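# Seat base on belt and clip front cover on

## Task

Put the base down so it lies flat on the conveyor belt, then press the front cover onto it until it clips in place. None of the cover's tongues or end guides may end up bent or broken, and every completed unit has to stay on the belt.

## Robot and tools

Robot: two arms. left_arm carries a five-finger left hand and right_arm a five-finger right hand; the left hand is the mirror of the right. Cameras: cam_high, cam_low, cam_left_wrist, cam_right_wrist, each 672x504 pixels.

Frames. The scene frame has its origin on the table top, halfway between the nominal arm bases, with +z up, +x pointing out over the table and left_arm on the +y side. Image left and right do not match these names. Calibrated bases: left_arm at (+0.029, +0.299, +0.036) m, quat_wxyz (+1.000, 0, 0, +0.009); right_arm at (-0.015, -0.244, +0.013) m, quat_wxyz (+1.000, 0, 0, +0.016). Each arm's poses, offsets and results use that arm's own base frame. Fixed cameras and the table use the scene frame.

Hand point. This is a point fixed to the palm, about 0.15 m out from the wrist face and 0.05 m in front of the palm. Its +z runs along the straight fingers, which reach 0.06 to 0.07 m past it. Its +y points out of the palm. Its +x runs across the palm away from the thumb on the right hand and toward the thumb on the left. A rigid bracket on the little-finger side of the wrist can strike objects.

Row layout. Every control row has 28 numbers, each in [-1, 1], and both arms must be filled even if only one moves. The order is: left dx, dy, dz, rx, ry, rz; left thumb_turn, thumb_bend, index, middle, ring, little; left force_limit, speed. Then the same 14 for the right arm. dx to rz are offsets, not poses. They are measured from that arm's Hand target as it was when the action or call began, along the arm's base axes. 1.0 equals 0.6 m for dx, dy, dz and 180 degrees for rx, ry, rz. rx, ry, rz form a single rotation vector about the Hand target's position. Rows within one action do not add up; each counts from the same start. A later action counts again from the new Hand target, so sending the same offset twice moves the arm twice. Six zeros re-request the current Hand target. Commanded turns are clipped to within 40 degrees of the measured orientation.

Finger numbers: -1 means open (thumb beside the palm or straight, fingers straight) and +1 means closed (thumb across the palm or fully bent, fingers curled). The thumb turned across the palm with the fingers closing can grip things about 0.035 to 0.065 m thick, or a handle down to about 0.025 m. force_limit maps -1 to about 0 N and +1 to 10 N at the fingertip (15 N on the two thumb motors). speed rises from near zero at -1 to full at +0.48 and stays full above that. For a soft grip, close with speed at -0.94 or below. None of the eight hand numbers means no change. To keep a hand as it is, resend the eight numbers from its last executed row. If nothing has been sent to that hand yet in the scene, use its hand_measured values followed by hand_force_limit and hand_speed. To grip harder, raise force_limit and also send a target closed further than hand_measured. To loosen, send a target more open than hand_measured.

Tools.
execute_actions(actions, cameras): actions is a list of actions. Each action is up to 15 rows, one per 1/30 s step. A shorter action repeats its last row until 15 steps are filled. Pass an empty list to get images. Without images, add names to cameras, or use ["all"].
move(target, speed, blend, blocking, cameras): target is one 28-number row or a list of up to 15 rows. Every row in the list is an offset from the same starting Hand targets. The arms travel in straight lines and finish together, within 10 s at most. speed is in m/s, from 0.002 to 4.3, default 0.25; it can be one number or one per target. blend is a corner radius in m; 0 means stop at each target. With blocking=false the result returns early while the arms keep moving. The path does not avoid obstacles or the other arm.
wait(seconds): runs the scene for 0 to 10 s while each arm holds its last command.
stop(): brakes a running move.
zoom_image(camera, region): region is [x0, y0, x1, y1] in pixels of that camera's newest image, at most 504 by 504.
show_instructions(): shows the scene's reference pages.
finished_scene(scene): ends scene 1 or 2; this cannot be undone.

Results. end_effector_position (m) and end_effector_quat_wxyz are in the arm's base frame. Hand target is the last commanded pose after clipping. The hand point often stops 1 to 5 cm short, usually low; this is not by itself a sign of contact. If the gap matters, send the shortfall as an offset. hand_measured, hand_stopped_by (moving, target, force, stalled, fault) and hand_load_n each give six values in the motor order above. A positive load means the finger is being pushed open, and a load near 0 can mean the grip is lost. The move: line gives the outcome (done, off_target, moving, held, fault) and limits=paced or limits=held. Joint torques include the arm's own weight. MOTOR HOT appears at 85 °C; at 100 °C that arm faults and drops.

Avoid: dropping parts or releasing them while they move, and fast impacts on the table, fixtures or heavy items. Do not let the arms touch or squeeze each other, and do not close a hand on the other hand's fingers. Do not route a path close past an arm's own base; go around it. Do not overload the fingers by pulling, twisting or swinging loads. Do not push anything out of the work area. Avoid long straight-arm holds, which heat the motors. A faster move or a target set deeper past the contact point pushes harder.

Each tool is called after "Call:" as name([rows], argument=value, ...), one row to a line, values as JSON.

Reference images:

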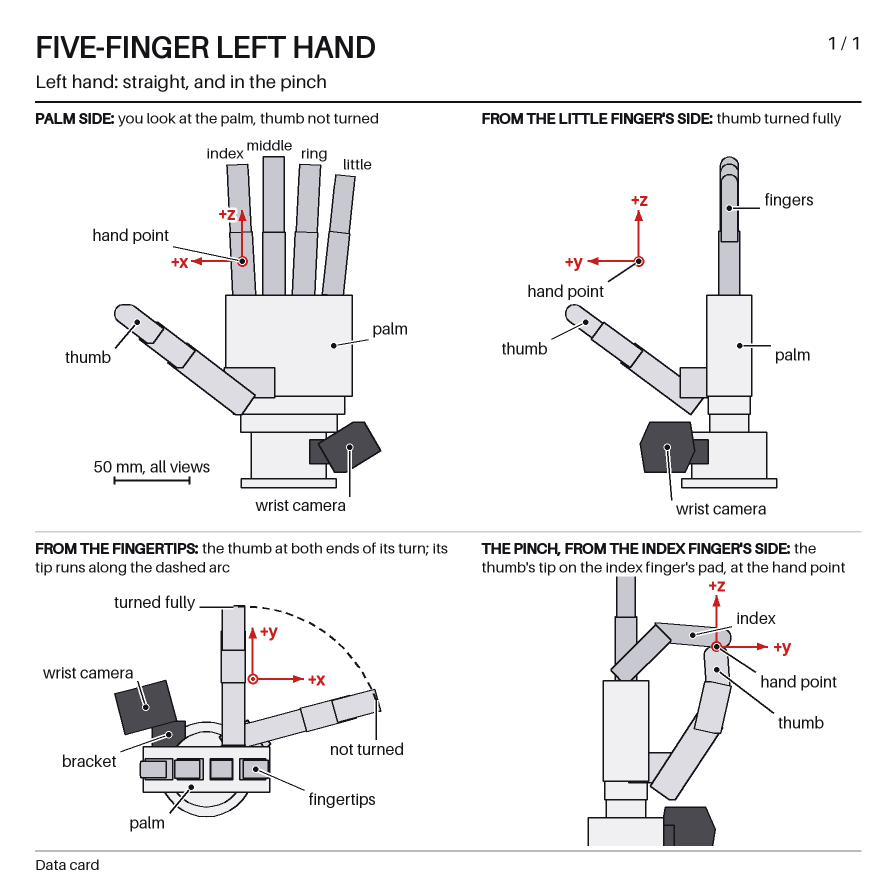

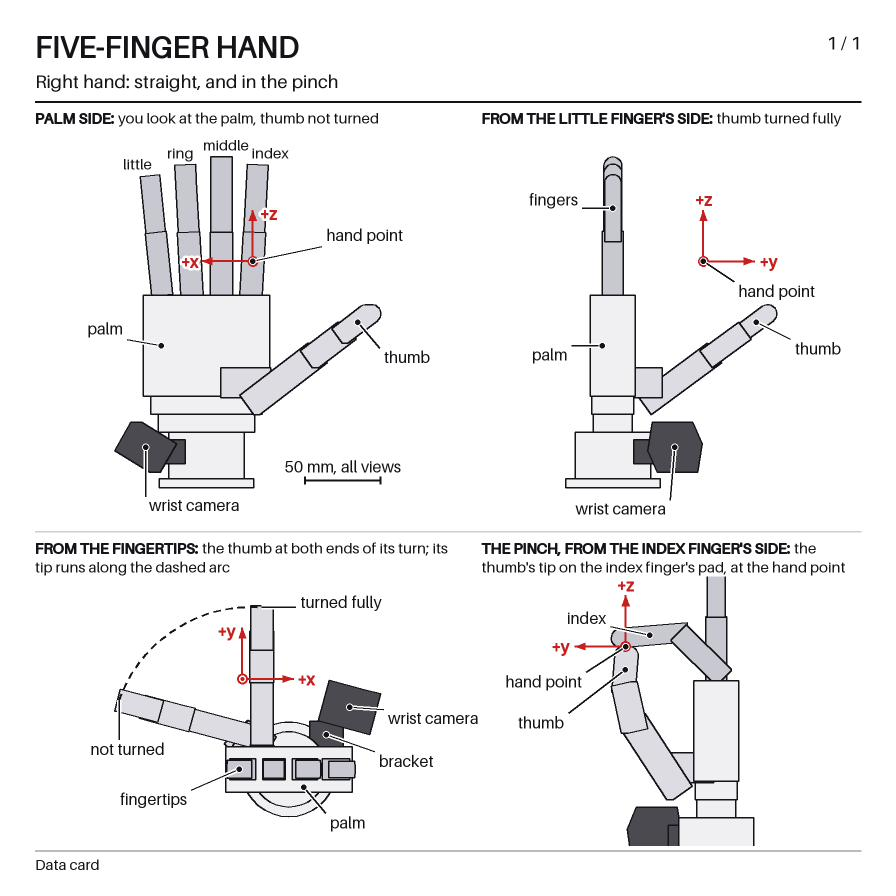

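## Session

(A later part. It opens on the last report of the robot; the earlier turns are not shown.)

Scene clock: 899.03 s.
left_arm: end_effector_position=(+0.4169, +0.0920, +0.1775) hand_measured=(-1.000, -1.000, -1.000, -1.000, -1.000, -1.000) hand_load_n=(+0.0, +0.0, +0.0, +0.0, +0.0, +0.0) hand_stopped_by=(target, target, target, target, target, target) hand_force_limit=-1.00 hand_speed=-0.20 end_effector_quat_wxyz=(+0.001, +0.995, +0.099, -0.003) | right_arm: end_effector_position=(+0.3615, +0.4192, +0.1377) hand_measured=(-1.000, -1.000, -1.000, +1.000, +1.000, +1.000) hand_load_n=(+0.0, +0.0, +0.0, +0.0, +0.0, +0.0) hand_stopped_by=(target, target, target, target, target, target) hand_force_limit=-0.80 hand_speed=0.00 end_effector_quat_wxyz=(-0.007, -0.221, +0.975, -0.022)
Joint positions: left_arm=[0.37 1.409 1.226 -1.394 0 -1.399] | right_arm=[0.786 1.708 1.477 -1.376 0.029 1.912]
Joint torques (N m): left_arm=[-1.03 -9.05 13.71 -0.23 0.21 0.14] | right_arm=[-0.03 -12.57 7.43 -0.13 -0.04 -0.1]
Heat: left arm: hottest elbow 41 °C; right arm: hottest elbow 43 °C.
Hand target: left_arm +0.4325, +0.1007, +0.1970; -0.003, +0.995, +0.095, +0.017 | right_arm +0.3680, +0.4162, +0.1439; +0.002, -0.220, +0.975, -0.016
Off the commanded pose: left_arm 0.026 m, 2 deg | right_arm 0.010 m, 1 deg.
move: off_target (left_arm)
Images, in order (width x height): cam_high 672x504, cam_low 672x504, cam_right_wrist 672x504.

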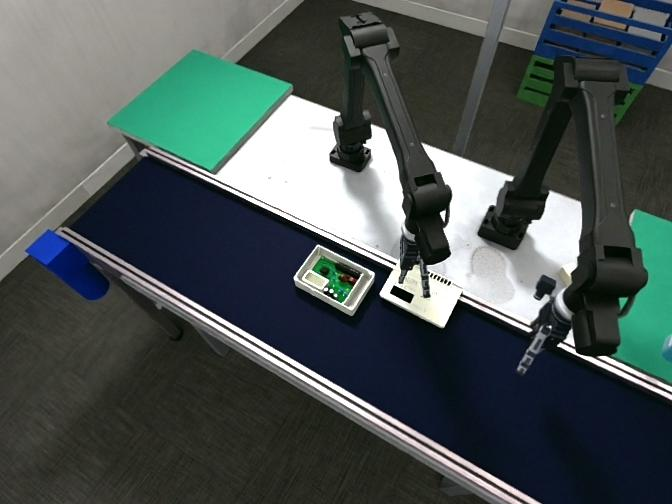

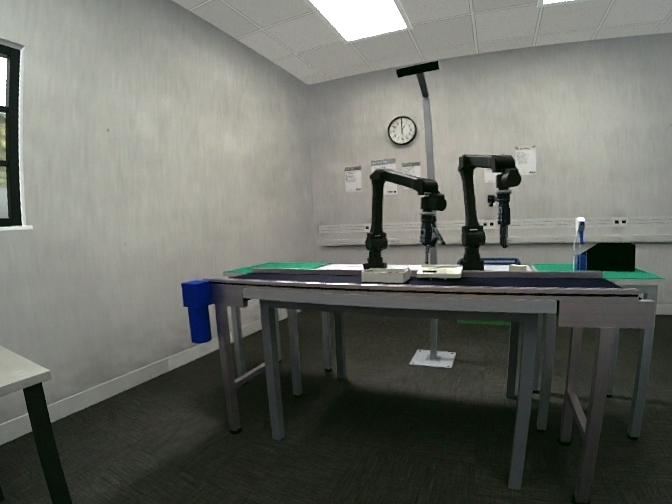

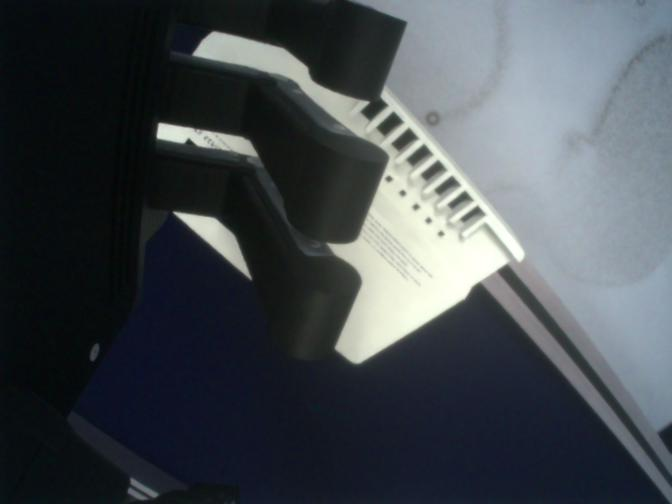

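Call:
move([
  [-0.0,0.0,0.0,0,0.0,0,-1,-1,-1,-1,-1,-1,-1,-0.2,0.018,-0.013,-0.012,0,0.0,0.0,-1,-1,-1,1,1,1,-0.8,0],
], speed=0.08, cameras=["cam_high","cam_low"])

Call:
zoom_image(camera="cam_high", region=[360, 240, 460, 340])

Call:
zoom_image(camera="cam_low", region=[400, 240, 480, 290])

Scene clock: 903.77 s.
left_arm: end_effector_position=(+0.4169, +0.0920, +0.1775) hand_measured=(-1.000, -1.000, -1.000, -1.000, -1.000, -1.000) hand_load_n=(+0.0, +0.0, +0.0, +0.0, +0.0, +0.0) hand_stopped_by=(target, target, target, target, target, target) hand_force_limit=-1.00 hand_speed=-0.20 end_effector_quat_wxyz=(+0.001, +0.995, +0.099, -0.003) | right_arm: end_effector_position=(+0.3728, +0.4109, +0.1358) hand_measured=(-1.000, -1.000, -1.000, +1.000, +1.000, +1.000) hand_load_n=(+0.0, +0.0, +0.0, +0.0, +0.0, +0.0) hand_stopped_by=(target, target, target, target, target, target) hand_force_limit=-0.80 hand_speed=0.00 end_effector_quat_wxyz=(-0.003, -0.220, +0.975, -0.019)
Joint positions: left_arm=[0.37 1.409 1.226 -1.394 0 -1.399] | right_arm=[0.759 1.708 1.471 -1.359 0.03 1.886]
Joint torques (N m): left_arm=[-1.03 -9.05 13.72 -0.23 0.2 0.15] | right_arm=[-0.09 -11.93 7.49 -0.09 -0.06 -0.08]
Heat: left arm: hottest elbow 42 °C; right arm: hottest elbow 42 °C.
Hand target: left_arm +0.4325, +0.1007, +0.1970; -0.003, +0.995, +0.095, +0.017 | right_arm +0.3789, +0.4084, +0.1367; +0.002, -0.220, +0.975, -0.016
Off the commanded pose: left_arm 0.026 m, 2 deg | right_arm 0.007 m, 1 deg.
move: off_target (left_arm)
Images, in order (width x height): cam_high 672x504, cam_low 672x504.

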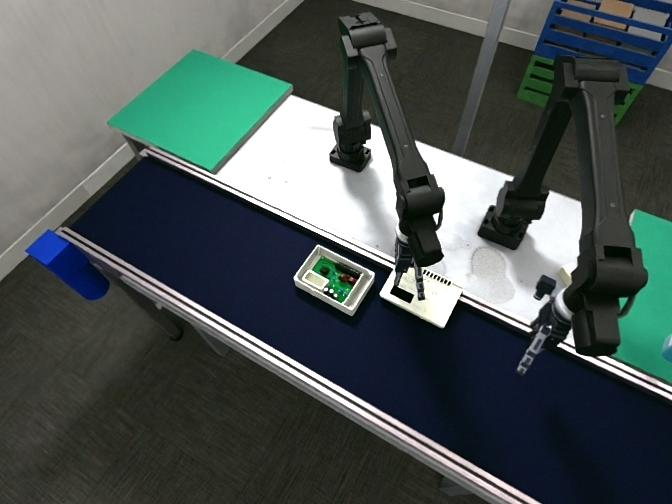

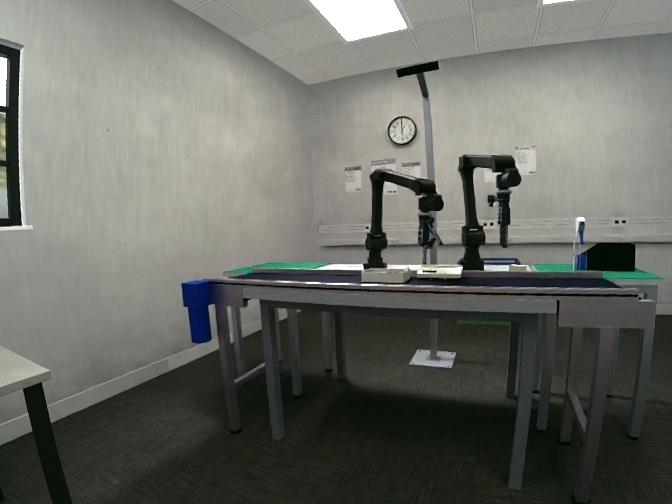

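Scaled by 5.040 from the camera's 672x504 image, which has a finer 960x720 frame.

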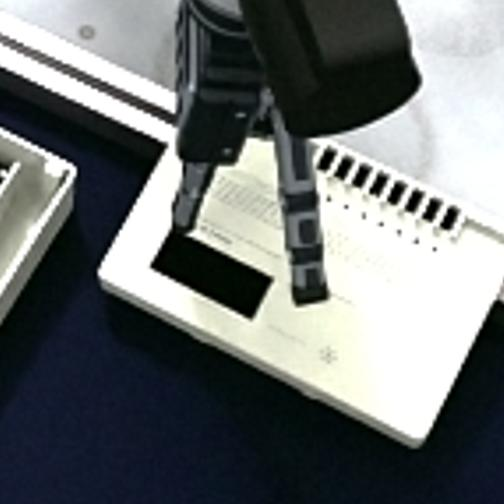

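Scaled by 6.300 from the camera's 672x504 image, which has a finer 960x720 frame.

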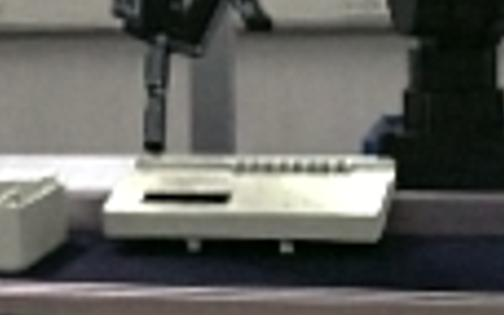

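Call:
move([
  [-0.0,0.0,0.0,0,0.0,0,-1,-1,-1,-1,-1,-1,-1,-0.2,0.012,0.0,-0.03,0,0.0,0.0,-1,-1,-1,1,1,1,-0.8,0],
], speed=0.05, cameras=["cam_high","cam_low"])

Call:
zoom_image(camera="cam_high", region=[360, 240, 460, 340])

Call:
zoom_image(camera="cam_low", region=[400, 240, 480, 290])

Scene clock: 907.33 s.
left_arm: end_effector_position=(+0.4169, +0.0920, +0.1775) hand_measured=(-1.000, -1.000, -1.000, -1.000, -1.000, -1.000) hand_load_n=(+0.0, +0.0, +0.0, +0.0, +0.0, +0.0) hand_stopped_by=(target, target, target, target, target, target) hand_force_limit=-1.00 hand_speed=-0.20 end_effector_quat_wxyz=(+0.001, +0.995, +0.099, -0.003) | right_arm: end_effector_position=(+0.3784, +0.4119, +0.1251) hand_measured=(-1.000, -1.000, -1.000, +1.000, +1.000, +1.000) hand_load_n=(+0.0, -0.5, +0.0, +0.0, +0.0, +0.0) hand_stopped_by=(target, target, target, target, target, target) hand_force_limit=-0.80 hand_speed=0.00 end_effector_quat_wxyz=(+0.002, -0.222, +0.975, -0.016)
Joint positions: left_arm=[0.37 1.409 1.226 -1.394 0 -1.399] | right_arm=[0.753 1.719 1.454 -1.319 0.03 1.876]
Joint torques (N m): left_arm=[-1.03 -9.11 13.72 -0.23 0.2 0.14] | right_arm=[-0.32 -11.05 7.51 -0.02 -0.06 -0.09]
Heat: left arm: hottest elbow 42 °C; right arm: hottest elbow 42 °C.
Hand target: left_arm +0.4325, +0.1007, +0.1970; -0.003, +0.995, +0.095, +0.017 | right_arm +0.3860, +0.4083, +0.1187; +0.002, -0.220, +0.975, -0.016
Off the commanded pose: left_arm 0.026 m, 2 deg | right_arm 0.011 m, 0 deg.
move: off_target (left_arm, right_arm)
Images, in order (width x height): cam_high 672x504, cam_low 672x504.

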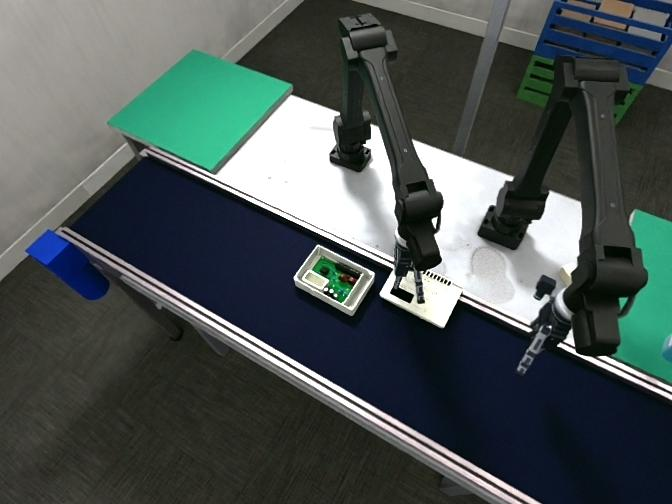

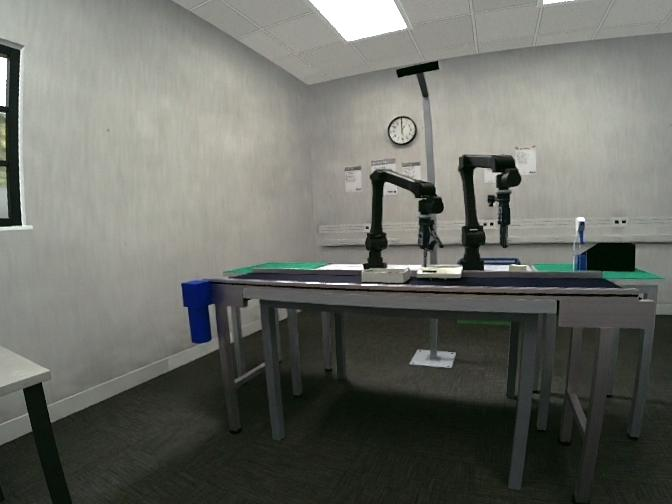

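Scaled by 5.040 from the camera's 672x504 image, which has a finer 960x720 frame.

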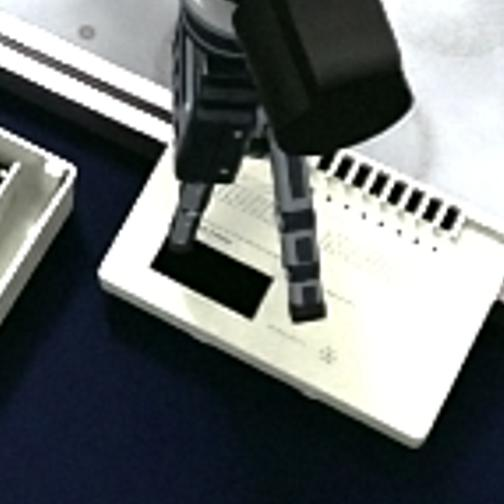

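Scaled by 6.300 from the camera's 672x504 image, which has a finer 960x720 frame.

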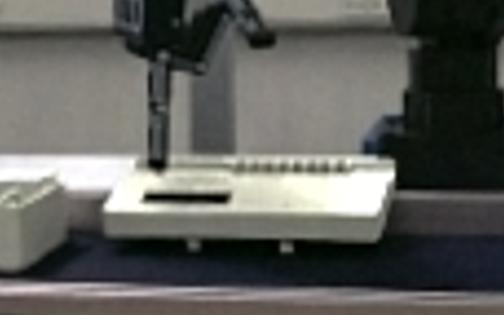

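Call:
move([
  [-0.0,0.0,0.0,0,0.0,0,-1,-1,-1,-1,-1,-1,-1,-0.2,0.0,0.0,-0.045,0,0.0,0.0,-1,-1,-1,1,1,1,-0.8,0],
], speed=0.04, cameras=["cam_high","cam_low"])

Call:
zoom_image(camera="cam_high", region=[360, 240, 460, 340])

Call:
zoom_image(camera="cam_low", region=[400, 240, 480, 290])

Scene clock: 909.97 s.
left_arm: end_effector_position=(+0.4169, +0.0920, +0.1775) hand_measured=(-1.000, -1.000, -1.000, -1.000, -1.000, -1.000) hand_load_n=(+0.0, +0.0, +0.5, +0.0, +0.0, +0.0) hand_stopped_by=(target, target, target, target, target, target) hand_force_limit=-1.00 hand_speed=-0.20 end_effector_quat_wxyz=(+0.001, +0.995, +0.099, -0.003) | right_arm: end_effector_position=(+0.3791, +0.4121, +0.1069) hand_measured=(-1.000, -1.000, -1.000, +1.000, +1.000, +1.000) hand_load_n=(+0.0, +0.0, +0.0, +0.0, +0.0, +0.0) hand_stopped_by=(target, target, target, target, target, target) hand_force_limit=-0.80 hand_speed=0.00 end_effector_quat_wxyz=(+0.005, -0.222, +0.975, -0.015)
Joint positions: left_arm=[0.37 1.409 1.226 -1.394 0 -1.399] | right_arm=[0.753 1.731 1.42 -1.267 0.031 1.876]
Joint torques (N m): left_arm=[-1.03 -9 13.71 -0.23 0.2 0.14] | right_arm=[-0.26 -10.81 6.45 0.55 -0.11 -0.09]
Heat: left arm: hottest elbow 42 °C; right arm: hottest elbow 42 °C.
Hand target: left_arm +0.4325, +0.1007, +0.1970; -0.003, +0.995, +0.095, +0.017 | right_arm +0.3860, +0.4083, +0.0918; +0.002, -0.220, +0.975, -0.016
Off the commanded pose: left_arm 0.026 m, 2 deg | right_arm 0.017 m, 0 deg.
move: off_target (left_arm, right_arm)
Images, in order (width x height): cam_high 672x504, cam_low 672x504.

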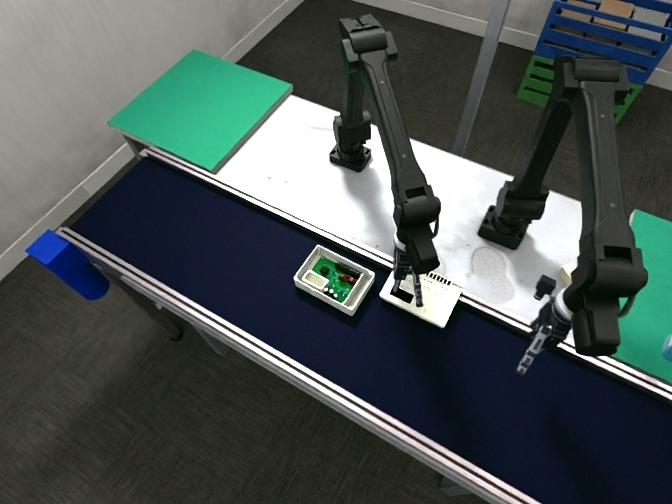

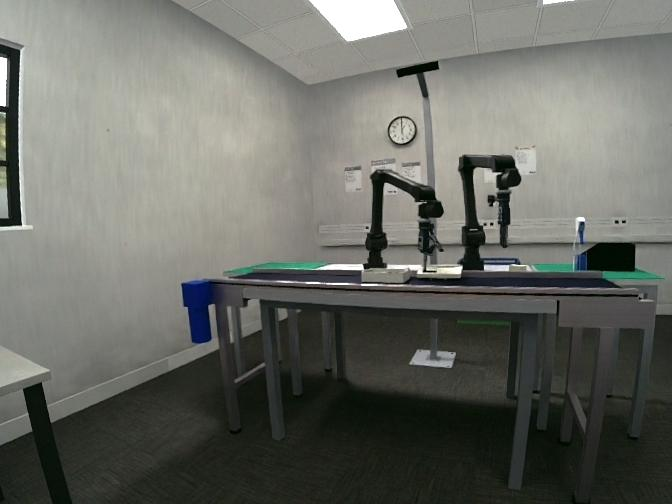

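Scaled by 5.040 from the camera's 672x504 image, which has a finer 960x720 frame.

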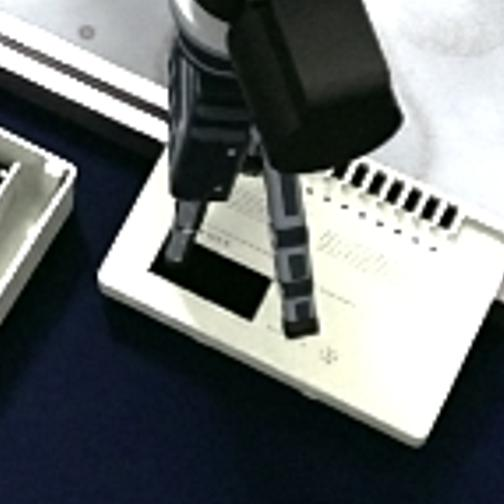

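Scaled by 6.300 from the camera's 672x504 image, which has a finer 960x720 frame.

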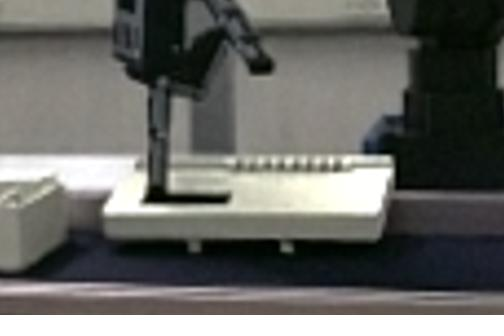

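Call:
move([
  [-0.0,0.0,0.0,0,0.0,0,-1,-1,-1,-1,-1,-1,-1,-0.2,0.04,0.0,-0.005,0,0.0,0.0,-1,-1,-1,1,1,1,-0.8,0],
], speed=0.04, cameras=["cam_high","cam_low"])

Call:
zoom_image(camera="cam_high", region=[360, 240, 460, 340])

Call:
zoom_image(camera="cam_low", region=[400, 240, 480, 290])

Scene clock: 914.17 s.
left_arm: end_effector_position=(+0.4169, +0.0920, +0.1775) hand_measured=(-1.000, -1.000, -1.000, -1.000, -1.000, -1.000) hand_load_n=(+0.0, +0.0, +0.0, +0.0, +0.0, +0.0) hand_stopped_by=(target, target, target, target, target, target) hand_force_limit=-1.00 hand_speed=-0.20 end_effector_quat_wxyz=(+0.001, +0.995, +0.099, -0.003) | right_arm: end_effector_position=(+0.3954, +0.4055, +0.1015) hand_measured=(-1.000, -1.000, -1.000, +1.000, +1.000, +1.000) hand_load_n=(+0.0, +0.0, +0.0, +0.0, +0.0, +0.0) hand_stopped_by=(target, target, target, target, target, target) hand_force_limit=-0.80 hand_speed=0.00 end_effector_quat_wxyz=(+0.003, -0.221, +0.975, -0.016)
Joint positions: left_arm=[0.37 1.409 1.226 -1.394 0 -1.399] | right_arm=[0.722 1.755 1.439 -1.264 0.031 1.847]
Joint torques (N m): left_arm=[-1.03 -9.05 13.72 -0.24 0.2 0.14] | right_arm=[-0.44 -9.11 9.55 0.12 -0.08 -0.11]
Heat: left arm: hottest elbow 42 °C; right arm: hottest elbow 41 °C.
Hand target: left_arm +0.4325, +0.1007, +0.1970; -0.003, +0.995, +0.095, +0.017 | right_arm +0.4100, +0.4083, +0.0886; +0.002, -0.220, +0.975, -0.016
Off the commanded pose: left_arm 0.026 m, 2 deg | right_arm 0.020 m, 0 deg.
move: off_target (left_arm, right_arm)
Images, in order (width x height): cam_high 672x504, cam_low 672x504.

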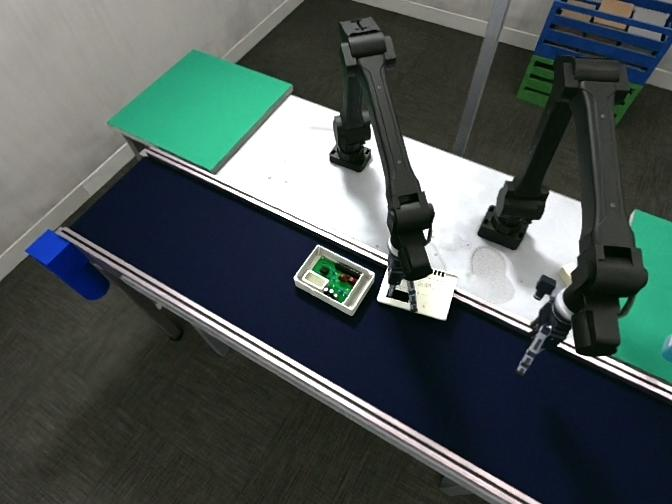

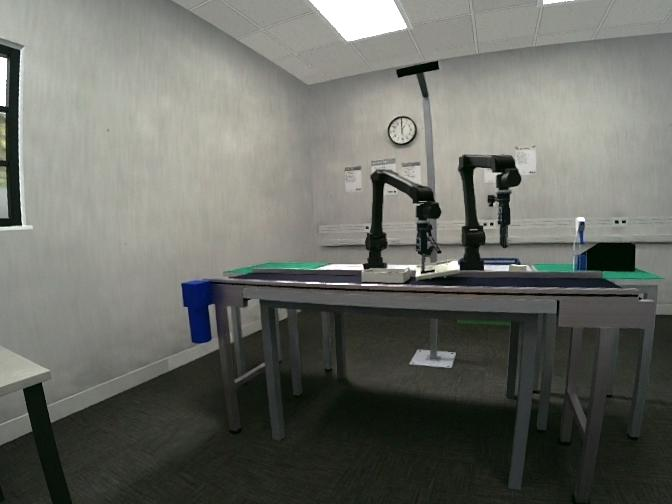

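Scaled by 5.040 from the camera's 672x504 image, which has a finer 960x720 frame.

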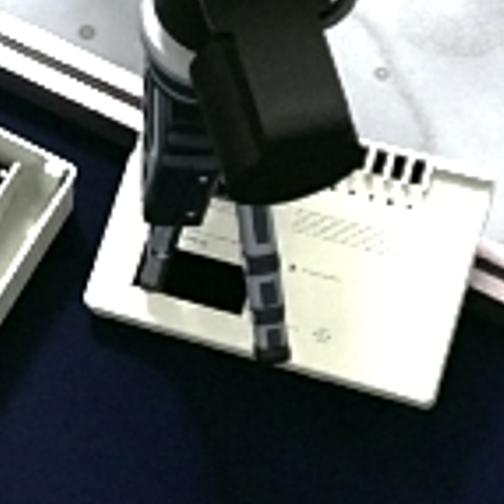

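Scaled by 6.300 from the camera's 672x504 image, which has a finer 960x720 frame.

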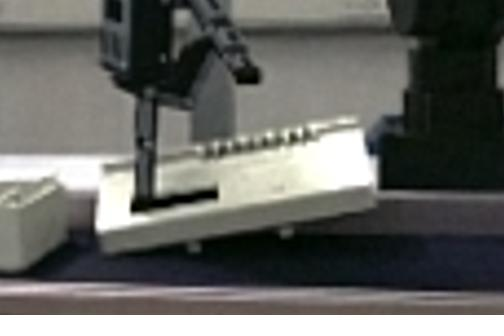

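Call:
move([
  [-0.0,0.0,0.0,0,0.0,0,-1,-1,-1,-1,-1,-1,-1,-0.2,-0.04,0.01,-0.0,0,0.0,0.0,-1,-1,-1,1,1,1,-0.8,0],
  [-0.0,0.0,0.0,0,0.0,0,-1,-1,-1,-1,-1,-1,-1,-0.2,-0.05,0.07,-0.0,0,0.0,0.0,-1,-1,-1,1,1,1,-0.8,0],
], speed=0.04, cameras=["cam_high","cam_low"])

Call:
zoom_image(camera="cam_high", region=[360, 240, 460, 340])

Call:
zoom_image(camera="cam_low", region=[400, 240, 480, 290])

Scene clock: 919.73 s.
left_arm: end_effector_position=(+0.4169, +0.0920, +0.1775) hand_measured=(-1.000, -1.000, -1.000, -1.000, -1.000, -1.000) hand_load_n=(+0.0, +0.0, +0.0, +0.0, +0.0, +0.0) hand_stopped_by=(target, target, target, target, target, target) hand_force_limit=-1.00 hand_speed=-0.20 end_effector_quat_wxyz=(+0.001, +0.995, +0.099, -0.003) | right_arm: end_effector_position=(+0.3891, +0.4292, +0.1040) hand_measured=(-1.000, -1.000, -1.000, +1.000, +1.000, +1.000) hand_load_n=(+0.0, +0.0, +0.5, +0.0, +0.0, +0.0) hand_stopped_by=(target, target, target, target, target, target) hand_force_limit=-0.80 hand_speed=0.00 end_effector_quat_wxyz=(+0.016, -0.206, +0.978, -0.018)
Joint positions: left_arm=[0.37 1.409 1.226 -1.394 0 -1.399] | right_arm=[0.773 1.767 1.461 -1.258 0.048 1.929]
Joint torques (N m): left_arm=[-1.03 -9 13.72 -0.24 0.2 0.15] | right_arm=[3.19 -9.11 9.77 -0.51 -0.85 0.01]
Heat: left arm: hottest elbow 43 °C; right arm: hottest elbow 41 °C.
Hand target: left_arm +0.4325, +0.1007, +0.1970; -0.003, +0.995, +0.095, +0.017 | right_arm +0.3800, +0.4503, +0.0886; +0.002, -0.220, +0.975, -0.016
Off the commanded pose: left_arm 0.026 m, 2 deg | right_arm 0.028 m, 2 deg.
move: off_target (left_arm, right_arm)
Images, in order (width x height): cam_high 672x504, cam_low 672x504.

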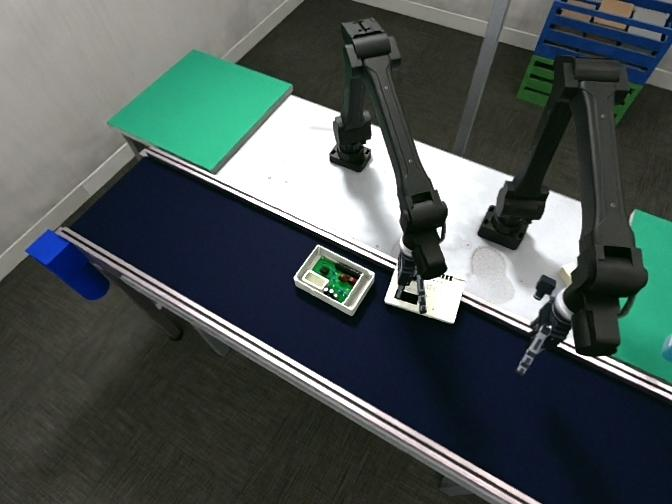

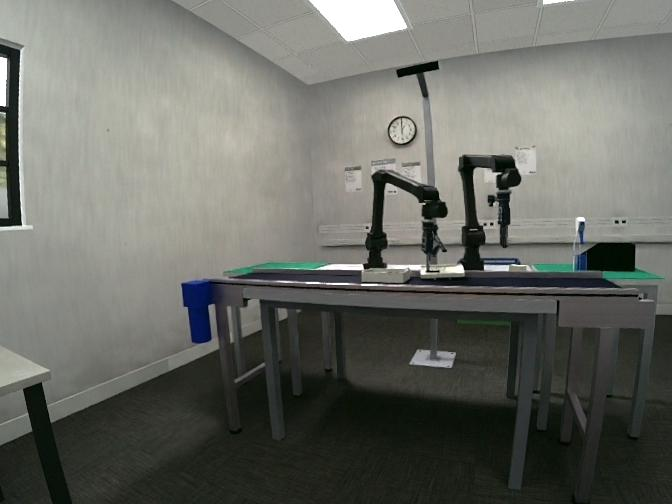

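Scaled by 5.040 from the camera's 672x504 image, which has a finer 960x720 frame.

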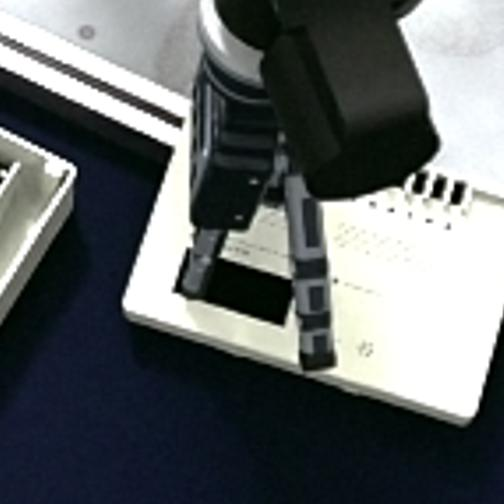

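Scaled by 6.300 from the camera's 672x504 image, which has a finer 960x720 frame.

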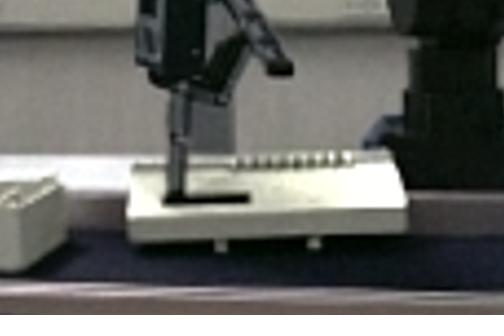

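Call:
move([
  [-0.0,0.0,0.0,0,0.0,0,-1,-1,-1,-1,-1,-1,-1,-0.2,-0.0,-0.035,0.035,0,0.0,0.0,-1,-1,-1,1,1,1,-0.8,0],
  [-0.0,0.0,0.0,0,0.0,0,-1,-1,-1,-1,-1,-1,-1,-0.2,-0.002,0.0,0.035,0,0.0,0.0,-1,-1,-1,1,1,1,-0.8,0],
  [-0.0,0.0,0.0,0,0.0,0,-1,-1,-1,-1,-1,-1,-1,-0.2,-0.006,0.035,0.035,0,0.0,0.0,-1,-1,-1,1,1,1,-0.8,0],
], speed=0.04, cameras=["cam_high","cam_low"])

Call:
zoom_image(camera="cam_high", region=[360, 240, 460, 340])

Call:
zoom_image(camera="cam_low", region=[400, 240, 480, 290])

Scene clock: 926.87 s.
left_arm: end_effector_position=(+0.4169, +0.0920, +0.1775) hand_measured=(-1.000, -1.000, -1.000, -1.000, -1.000, -1.000) hand_load_n=(+0.0, +0.0, +0.0, +0.0, +0.5, +0.0) hand_stopped_by=(target, target, target, target, target, target) hand_force_limit=-1.00 hand_speed=-0.20 end_effector_quat_wxyz=(+0.001, +0.995, +0.099, -0.003) | right_arm: end_effector_position=(+0.3774, +0.4544, +0.1069) hand_measured=(-1.000, -1.000, -1.000, +1.000, +1.000, +1.000) hand_load_n=(+0.0, +0.0, +0.0, +0.0, +0.0, +0.0) hand_stopped_by=(target, target, target, target, target, target) hand_force_limit=-0.80 hand_speed=0.00 end_effector_quat_wxyz=(+0.001, -0.214, +0.977, -0.021)
Joint positions: left_arm=[0.37 1.409 1.226 -1.394 0 -1.399] | right_arm=[0.815 1.809 1.531 -1.315 0.035 1.954]
Joint torques (N m): left_arm=[-1.14 -9.05 13.71 -0.23 0.2 0.15] | right_arm=[2.37 -11.28 10.97 -0.9 -0.34 0.07]
Heat: left arm: hottest elbow 43 °C; right arm: hottest elbow 41 °C.
Hand target: left_arm +0.4325, +0.1007, +0.1970; -0.003, +0.995, +0.095, +0.017 | right_arm +0.3764, +0.4713, +0.1096; +0.002, -0.220, +0.975, -0.017
Off the commanded pose: left_arm 0.026 m, 2 deg | right_arm 0.017 m, 1 deg.
move: off_target (left_arm, right_arm)
Images, in order (width x height): cam_high 672x504, cam_low 672x504.

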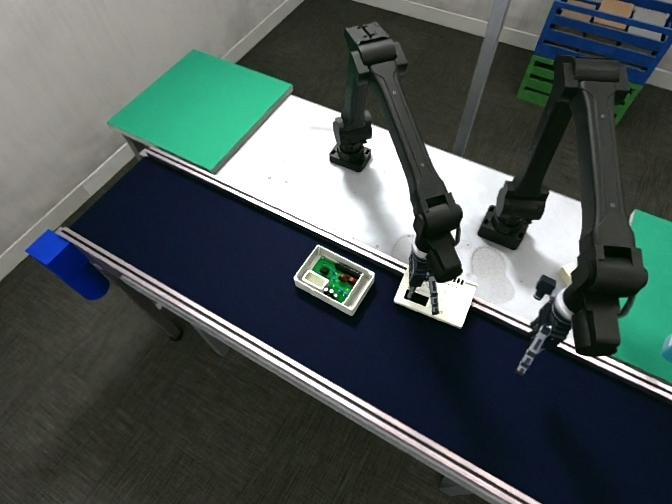

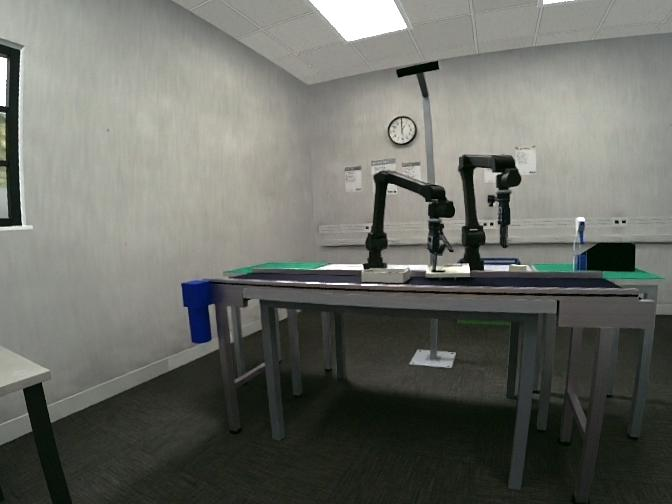

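Scaled by 5.040 from the camera's 672x504 image, which has a finer 960x720 frame.

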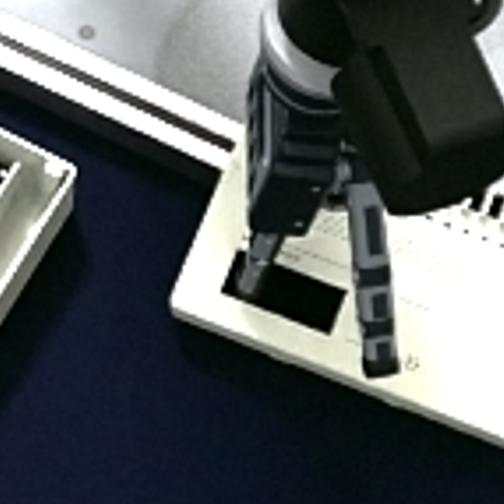

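Scaled by 6.300 from the camera's 672x504 image, which has a finer 960x720 frame.

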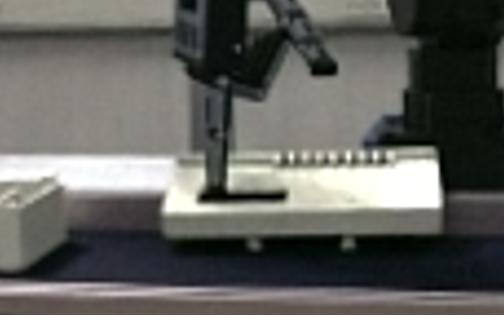

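Call:
move([
  [-0.0,0.0,0.0,0,0.0,0,-1,-1,-1,-1,-1,-1,-1,-0.2,-0.0,-0.025,0.03,0,0.0,0.0,-1,-1,-1,1,1,1,-0.8,0],
], speed=0.04, cameras=["cam_high","cam_low"])

Call:
zoom_image(camera="cam_high", region=[370, 240, 490, 340])

Call:
zoom_image(camera="cam_low", region=[400, 240, 480, 290])

Scene clock: 932.43 s.
left_arm: end_effector_position=(+0.4169, +0.0920, +0.1775) hand_measured=(-1.000, -1.000, -1.000, -1.000, -1.000, -1.000) hand_load_n=(+0.0, -0.5, +0.0, +0.0, +0.0, +0.0) hand_stopped_by=(target, target, target, target, target, target) hand_force_limit=-1.00 hand_speed=-0.20 end_effector_quat_wxyz=(+0.001, +0.995, +0.099, -0.003) | right_arm: end_effector_position=(+0.3716, +0.4493, +0.1079) hand_measured=(-1.000, -1.000, -1.000, +1.000, +1.000, +1.000) hand_load_n=(+0.0, +0.0, +0.0, +0.0, +0.0, +0.0) hand_stopped_by=(target, target, target, target, target, target) hand_force_limit=-0.80 hand_speed=0.00 end_effector_quat_wxyz=(-0.011, -0.215, +0.976, -0.026)
Joint positions: left_arm=[0.37 1.409 1.226 -1.394 0 -1.399] | right_arm=[0.815 1.805 1.531 -1.344 0.032 1.954]
Joint torques (N m): left_arm=[-1.08 -9.11 13.71 -0.23 0.21 0.14] | right_arm=[0.85 -13.68 10.28 -1.1 -0.17 -0.09]
Heat: left arm: hottest elbow 43 °C; right arm: hottest elbow 41 °C.
Hand target: left_arm +0.4325, +0.1007, +0.1970; -0.003, +0.995, +0.095, +0.017 | right_arm +0.3765, +0.4563, +0.1278; +0.002, -0.220, +0.975, -0.016
Off the commanded pose: left_arm 0.026 m, 2 deg | right_arm 0.021 m, 2 deg.
move: off_target (left_arm, right_arm)
Images, in order (width x height): cam_high 672x504, cam_low 672x504.

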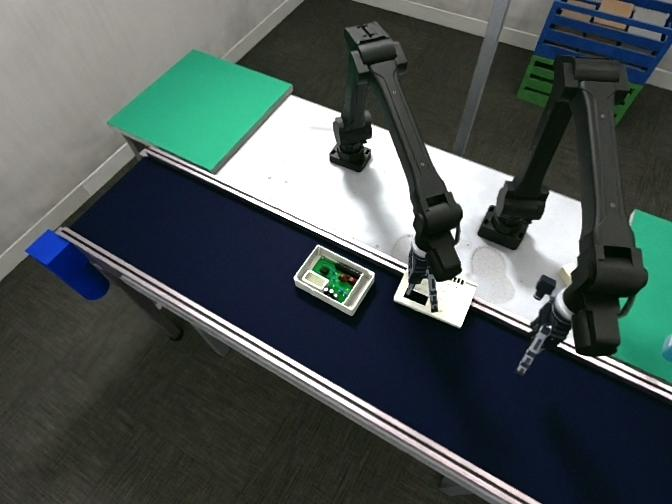

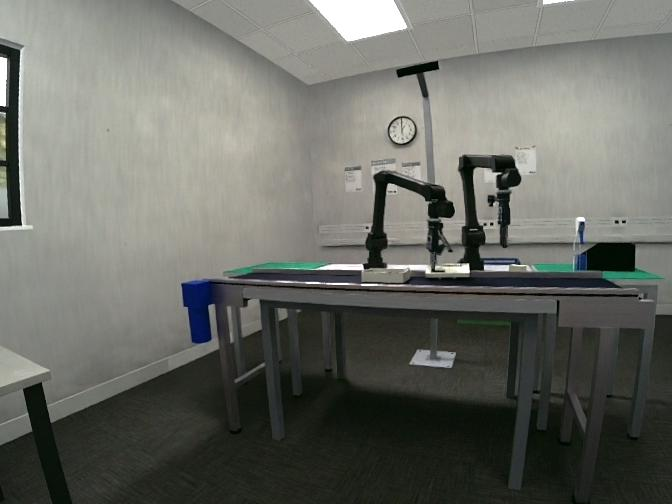

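Scaled by 4.200 from the camera's 672x504 image, which has a finer 960x720 frame.

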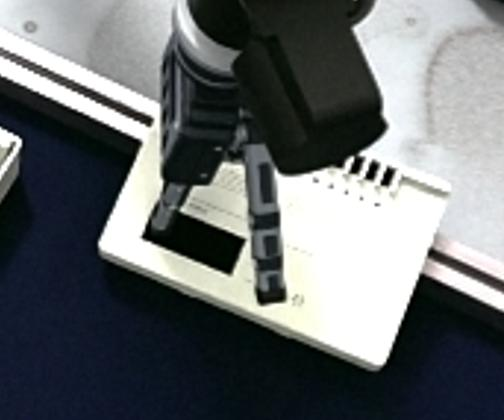

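Scaled by 6.300 from the camera's 672x504 image, which has a finer 960x720 frame.

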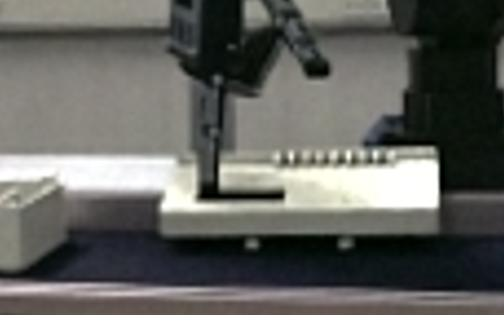

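Call:
move([
  [-0.0,0.0,0.0,0,0.0,0,-1,-1,-1,1,1,1,-0.8,0,0.0,0.0,0.06,0,0.0,0.0,-1,-1,-1,1,1,1,-0.8,0],
  [-0.15,-0.18,0.0,0,0.0,-0.05,-1,-1,-1,1,1,1,-0.8,0,-0.027,-0.117,0.06,0,0.0,-0.028,-1,-1,-1,1,1,1,-0.8,0],
], speed=0.1, cameras=["cam_high","cam_left_wrist","cam_right_wrist"])

Call:
zoom_image(camera="cam_high", region=[370, 240, 490, 340])

Scene clock: 941.53 s.
left_arm: end_effector_position=(+0.3462, -0.0033, +0.1953) hand_measured=(-1.000, -1.000, -1.000, +1.000, +1.000, +1.000) hand_load_n=(+0.0, +0.0, +0.0, +0.0, +0.0, +0.0) hand_stopped_by=(target, target, target, target, target, target) hand_force_limit=-0.80 hand_speed=0.00 end_effector_quat_wxyz=(-0.002, +1.000, +0.014, +0.017) | right_arm: end_effector_position=(+0.3529, +0.3892, +0.1583) hand_measured=(-1.000, -1.000, -1.000, +1.000, +1.000, +1.000) hand_load_n=(+0.0, +0.0, +0.0, +0.0, +0.0, +0.0) hand_stopped_by=(target, target, target, target, target, target) hand_force_limit=-0.80 hand_speed=0.00 end_effector_quat_wxyz=(-0.007, -0.188, +0.982, -0.023)
Joint positions: left_arm=[0.179 1.152 1.043 -1.427 0.001 -1.419] | right_arm=[0.762 1.621 1.421 -1.408 0.031 1.955]
Joint torques (N m): left_arm=[-2.26 -7.24 8.14 -0.1 0.15 -0.21] | right_arm=[-0.26 -11.4 7.54 -0.13 -0.16 0.09]
Heat: left arm: hottest elbow 44 °C; right arm: hottest elbow 42 °C.
Hand target: left_arm +0.3426, -0.0074, +0.1971; -0.001, +1.000, +0.017, +0.017 | right_arm +0.3603, +0.3862, +0.1637; +0.001, -0.177, +0.984, -0.016
Off the commanded pose: left_arm 0.006 m, 0 deg | right_arm 0.010 m, 2 deg.
move: done
Images, in order (width x height): cam_high 672x504, cam_left_wrist 672x504, cam_right_wrist 672x504.

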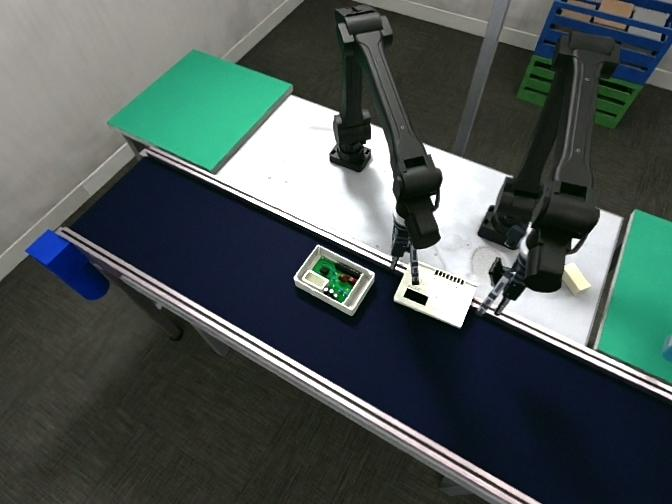

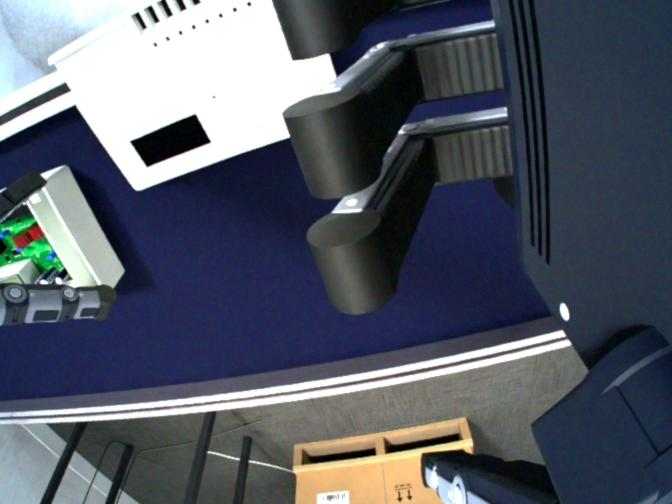

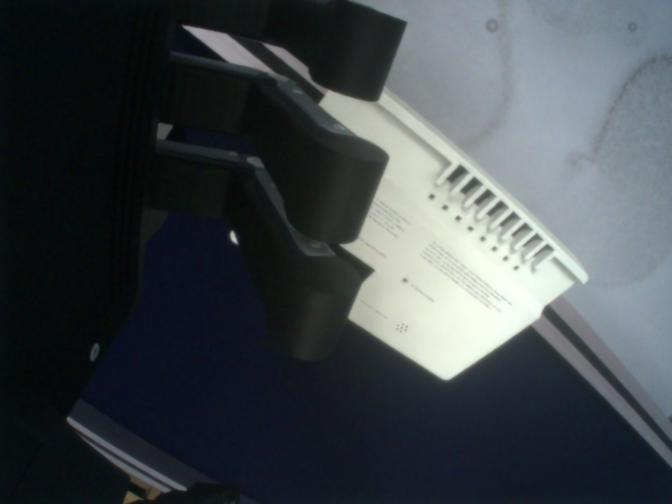

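Scaled by 4.200 from the camera's 672x504 image, which has a finer 960x720 frame.

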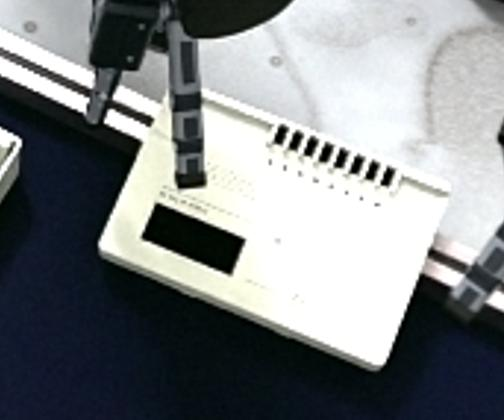

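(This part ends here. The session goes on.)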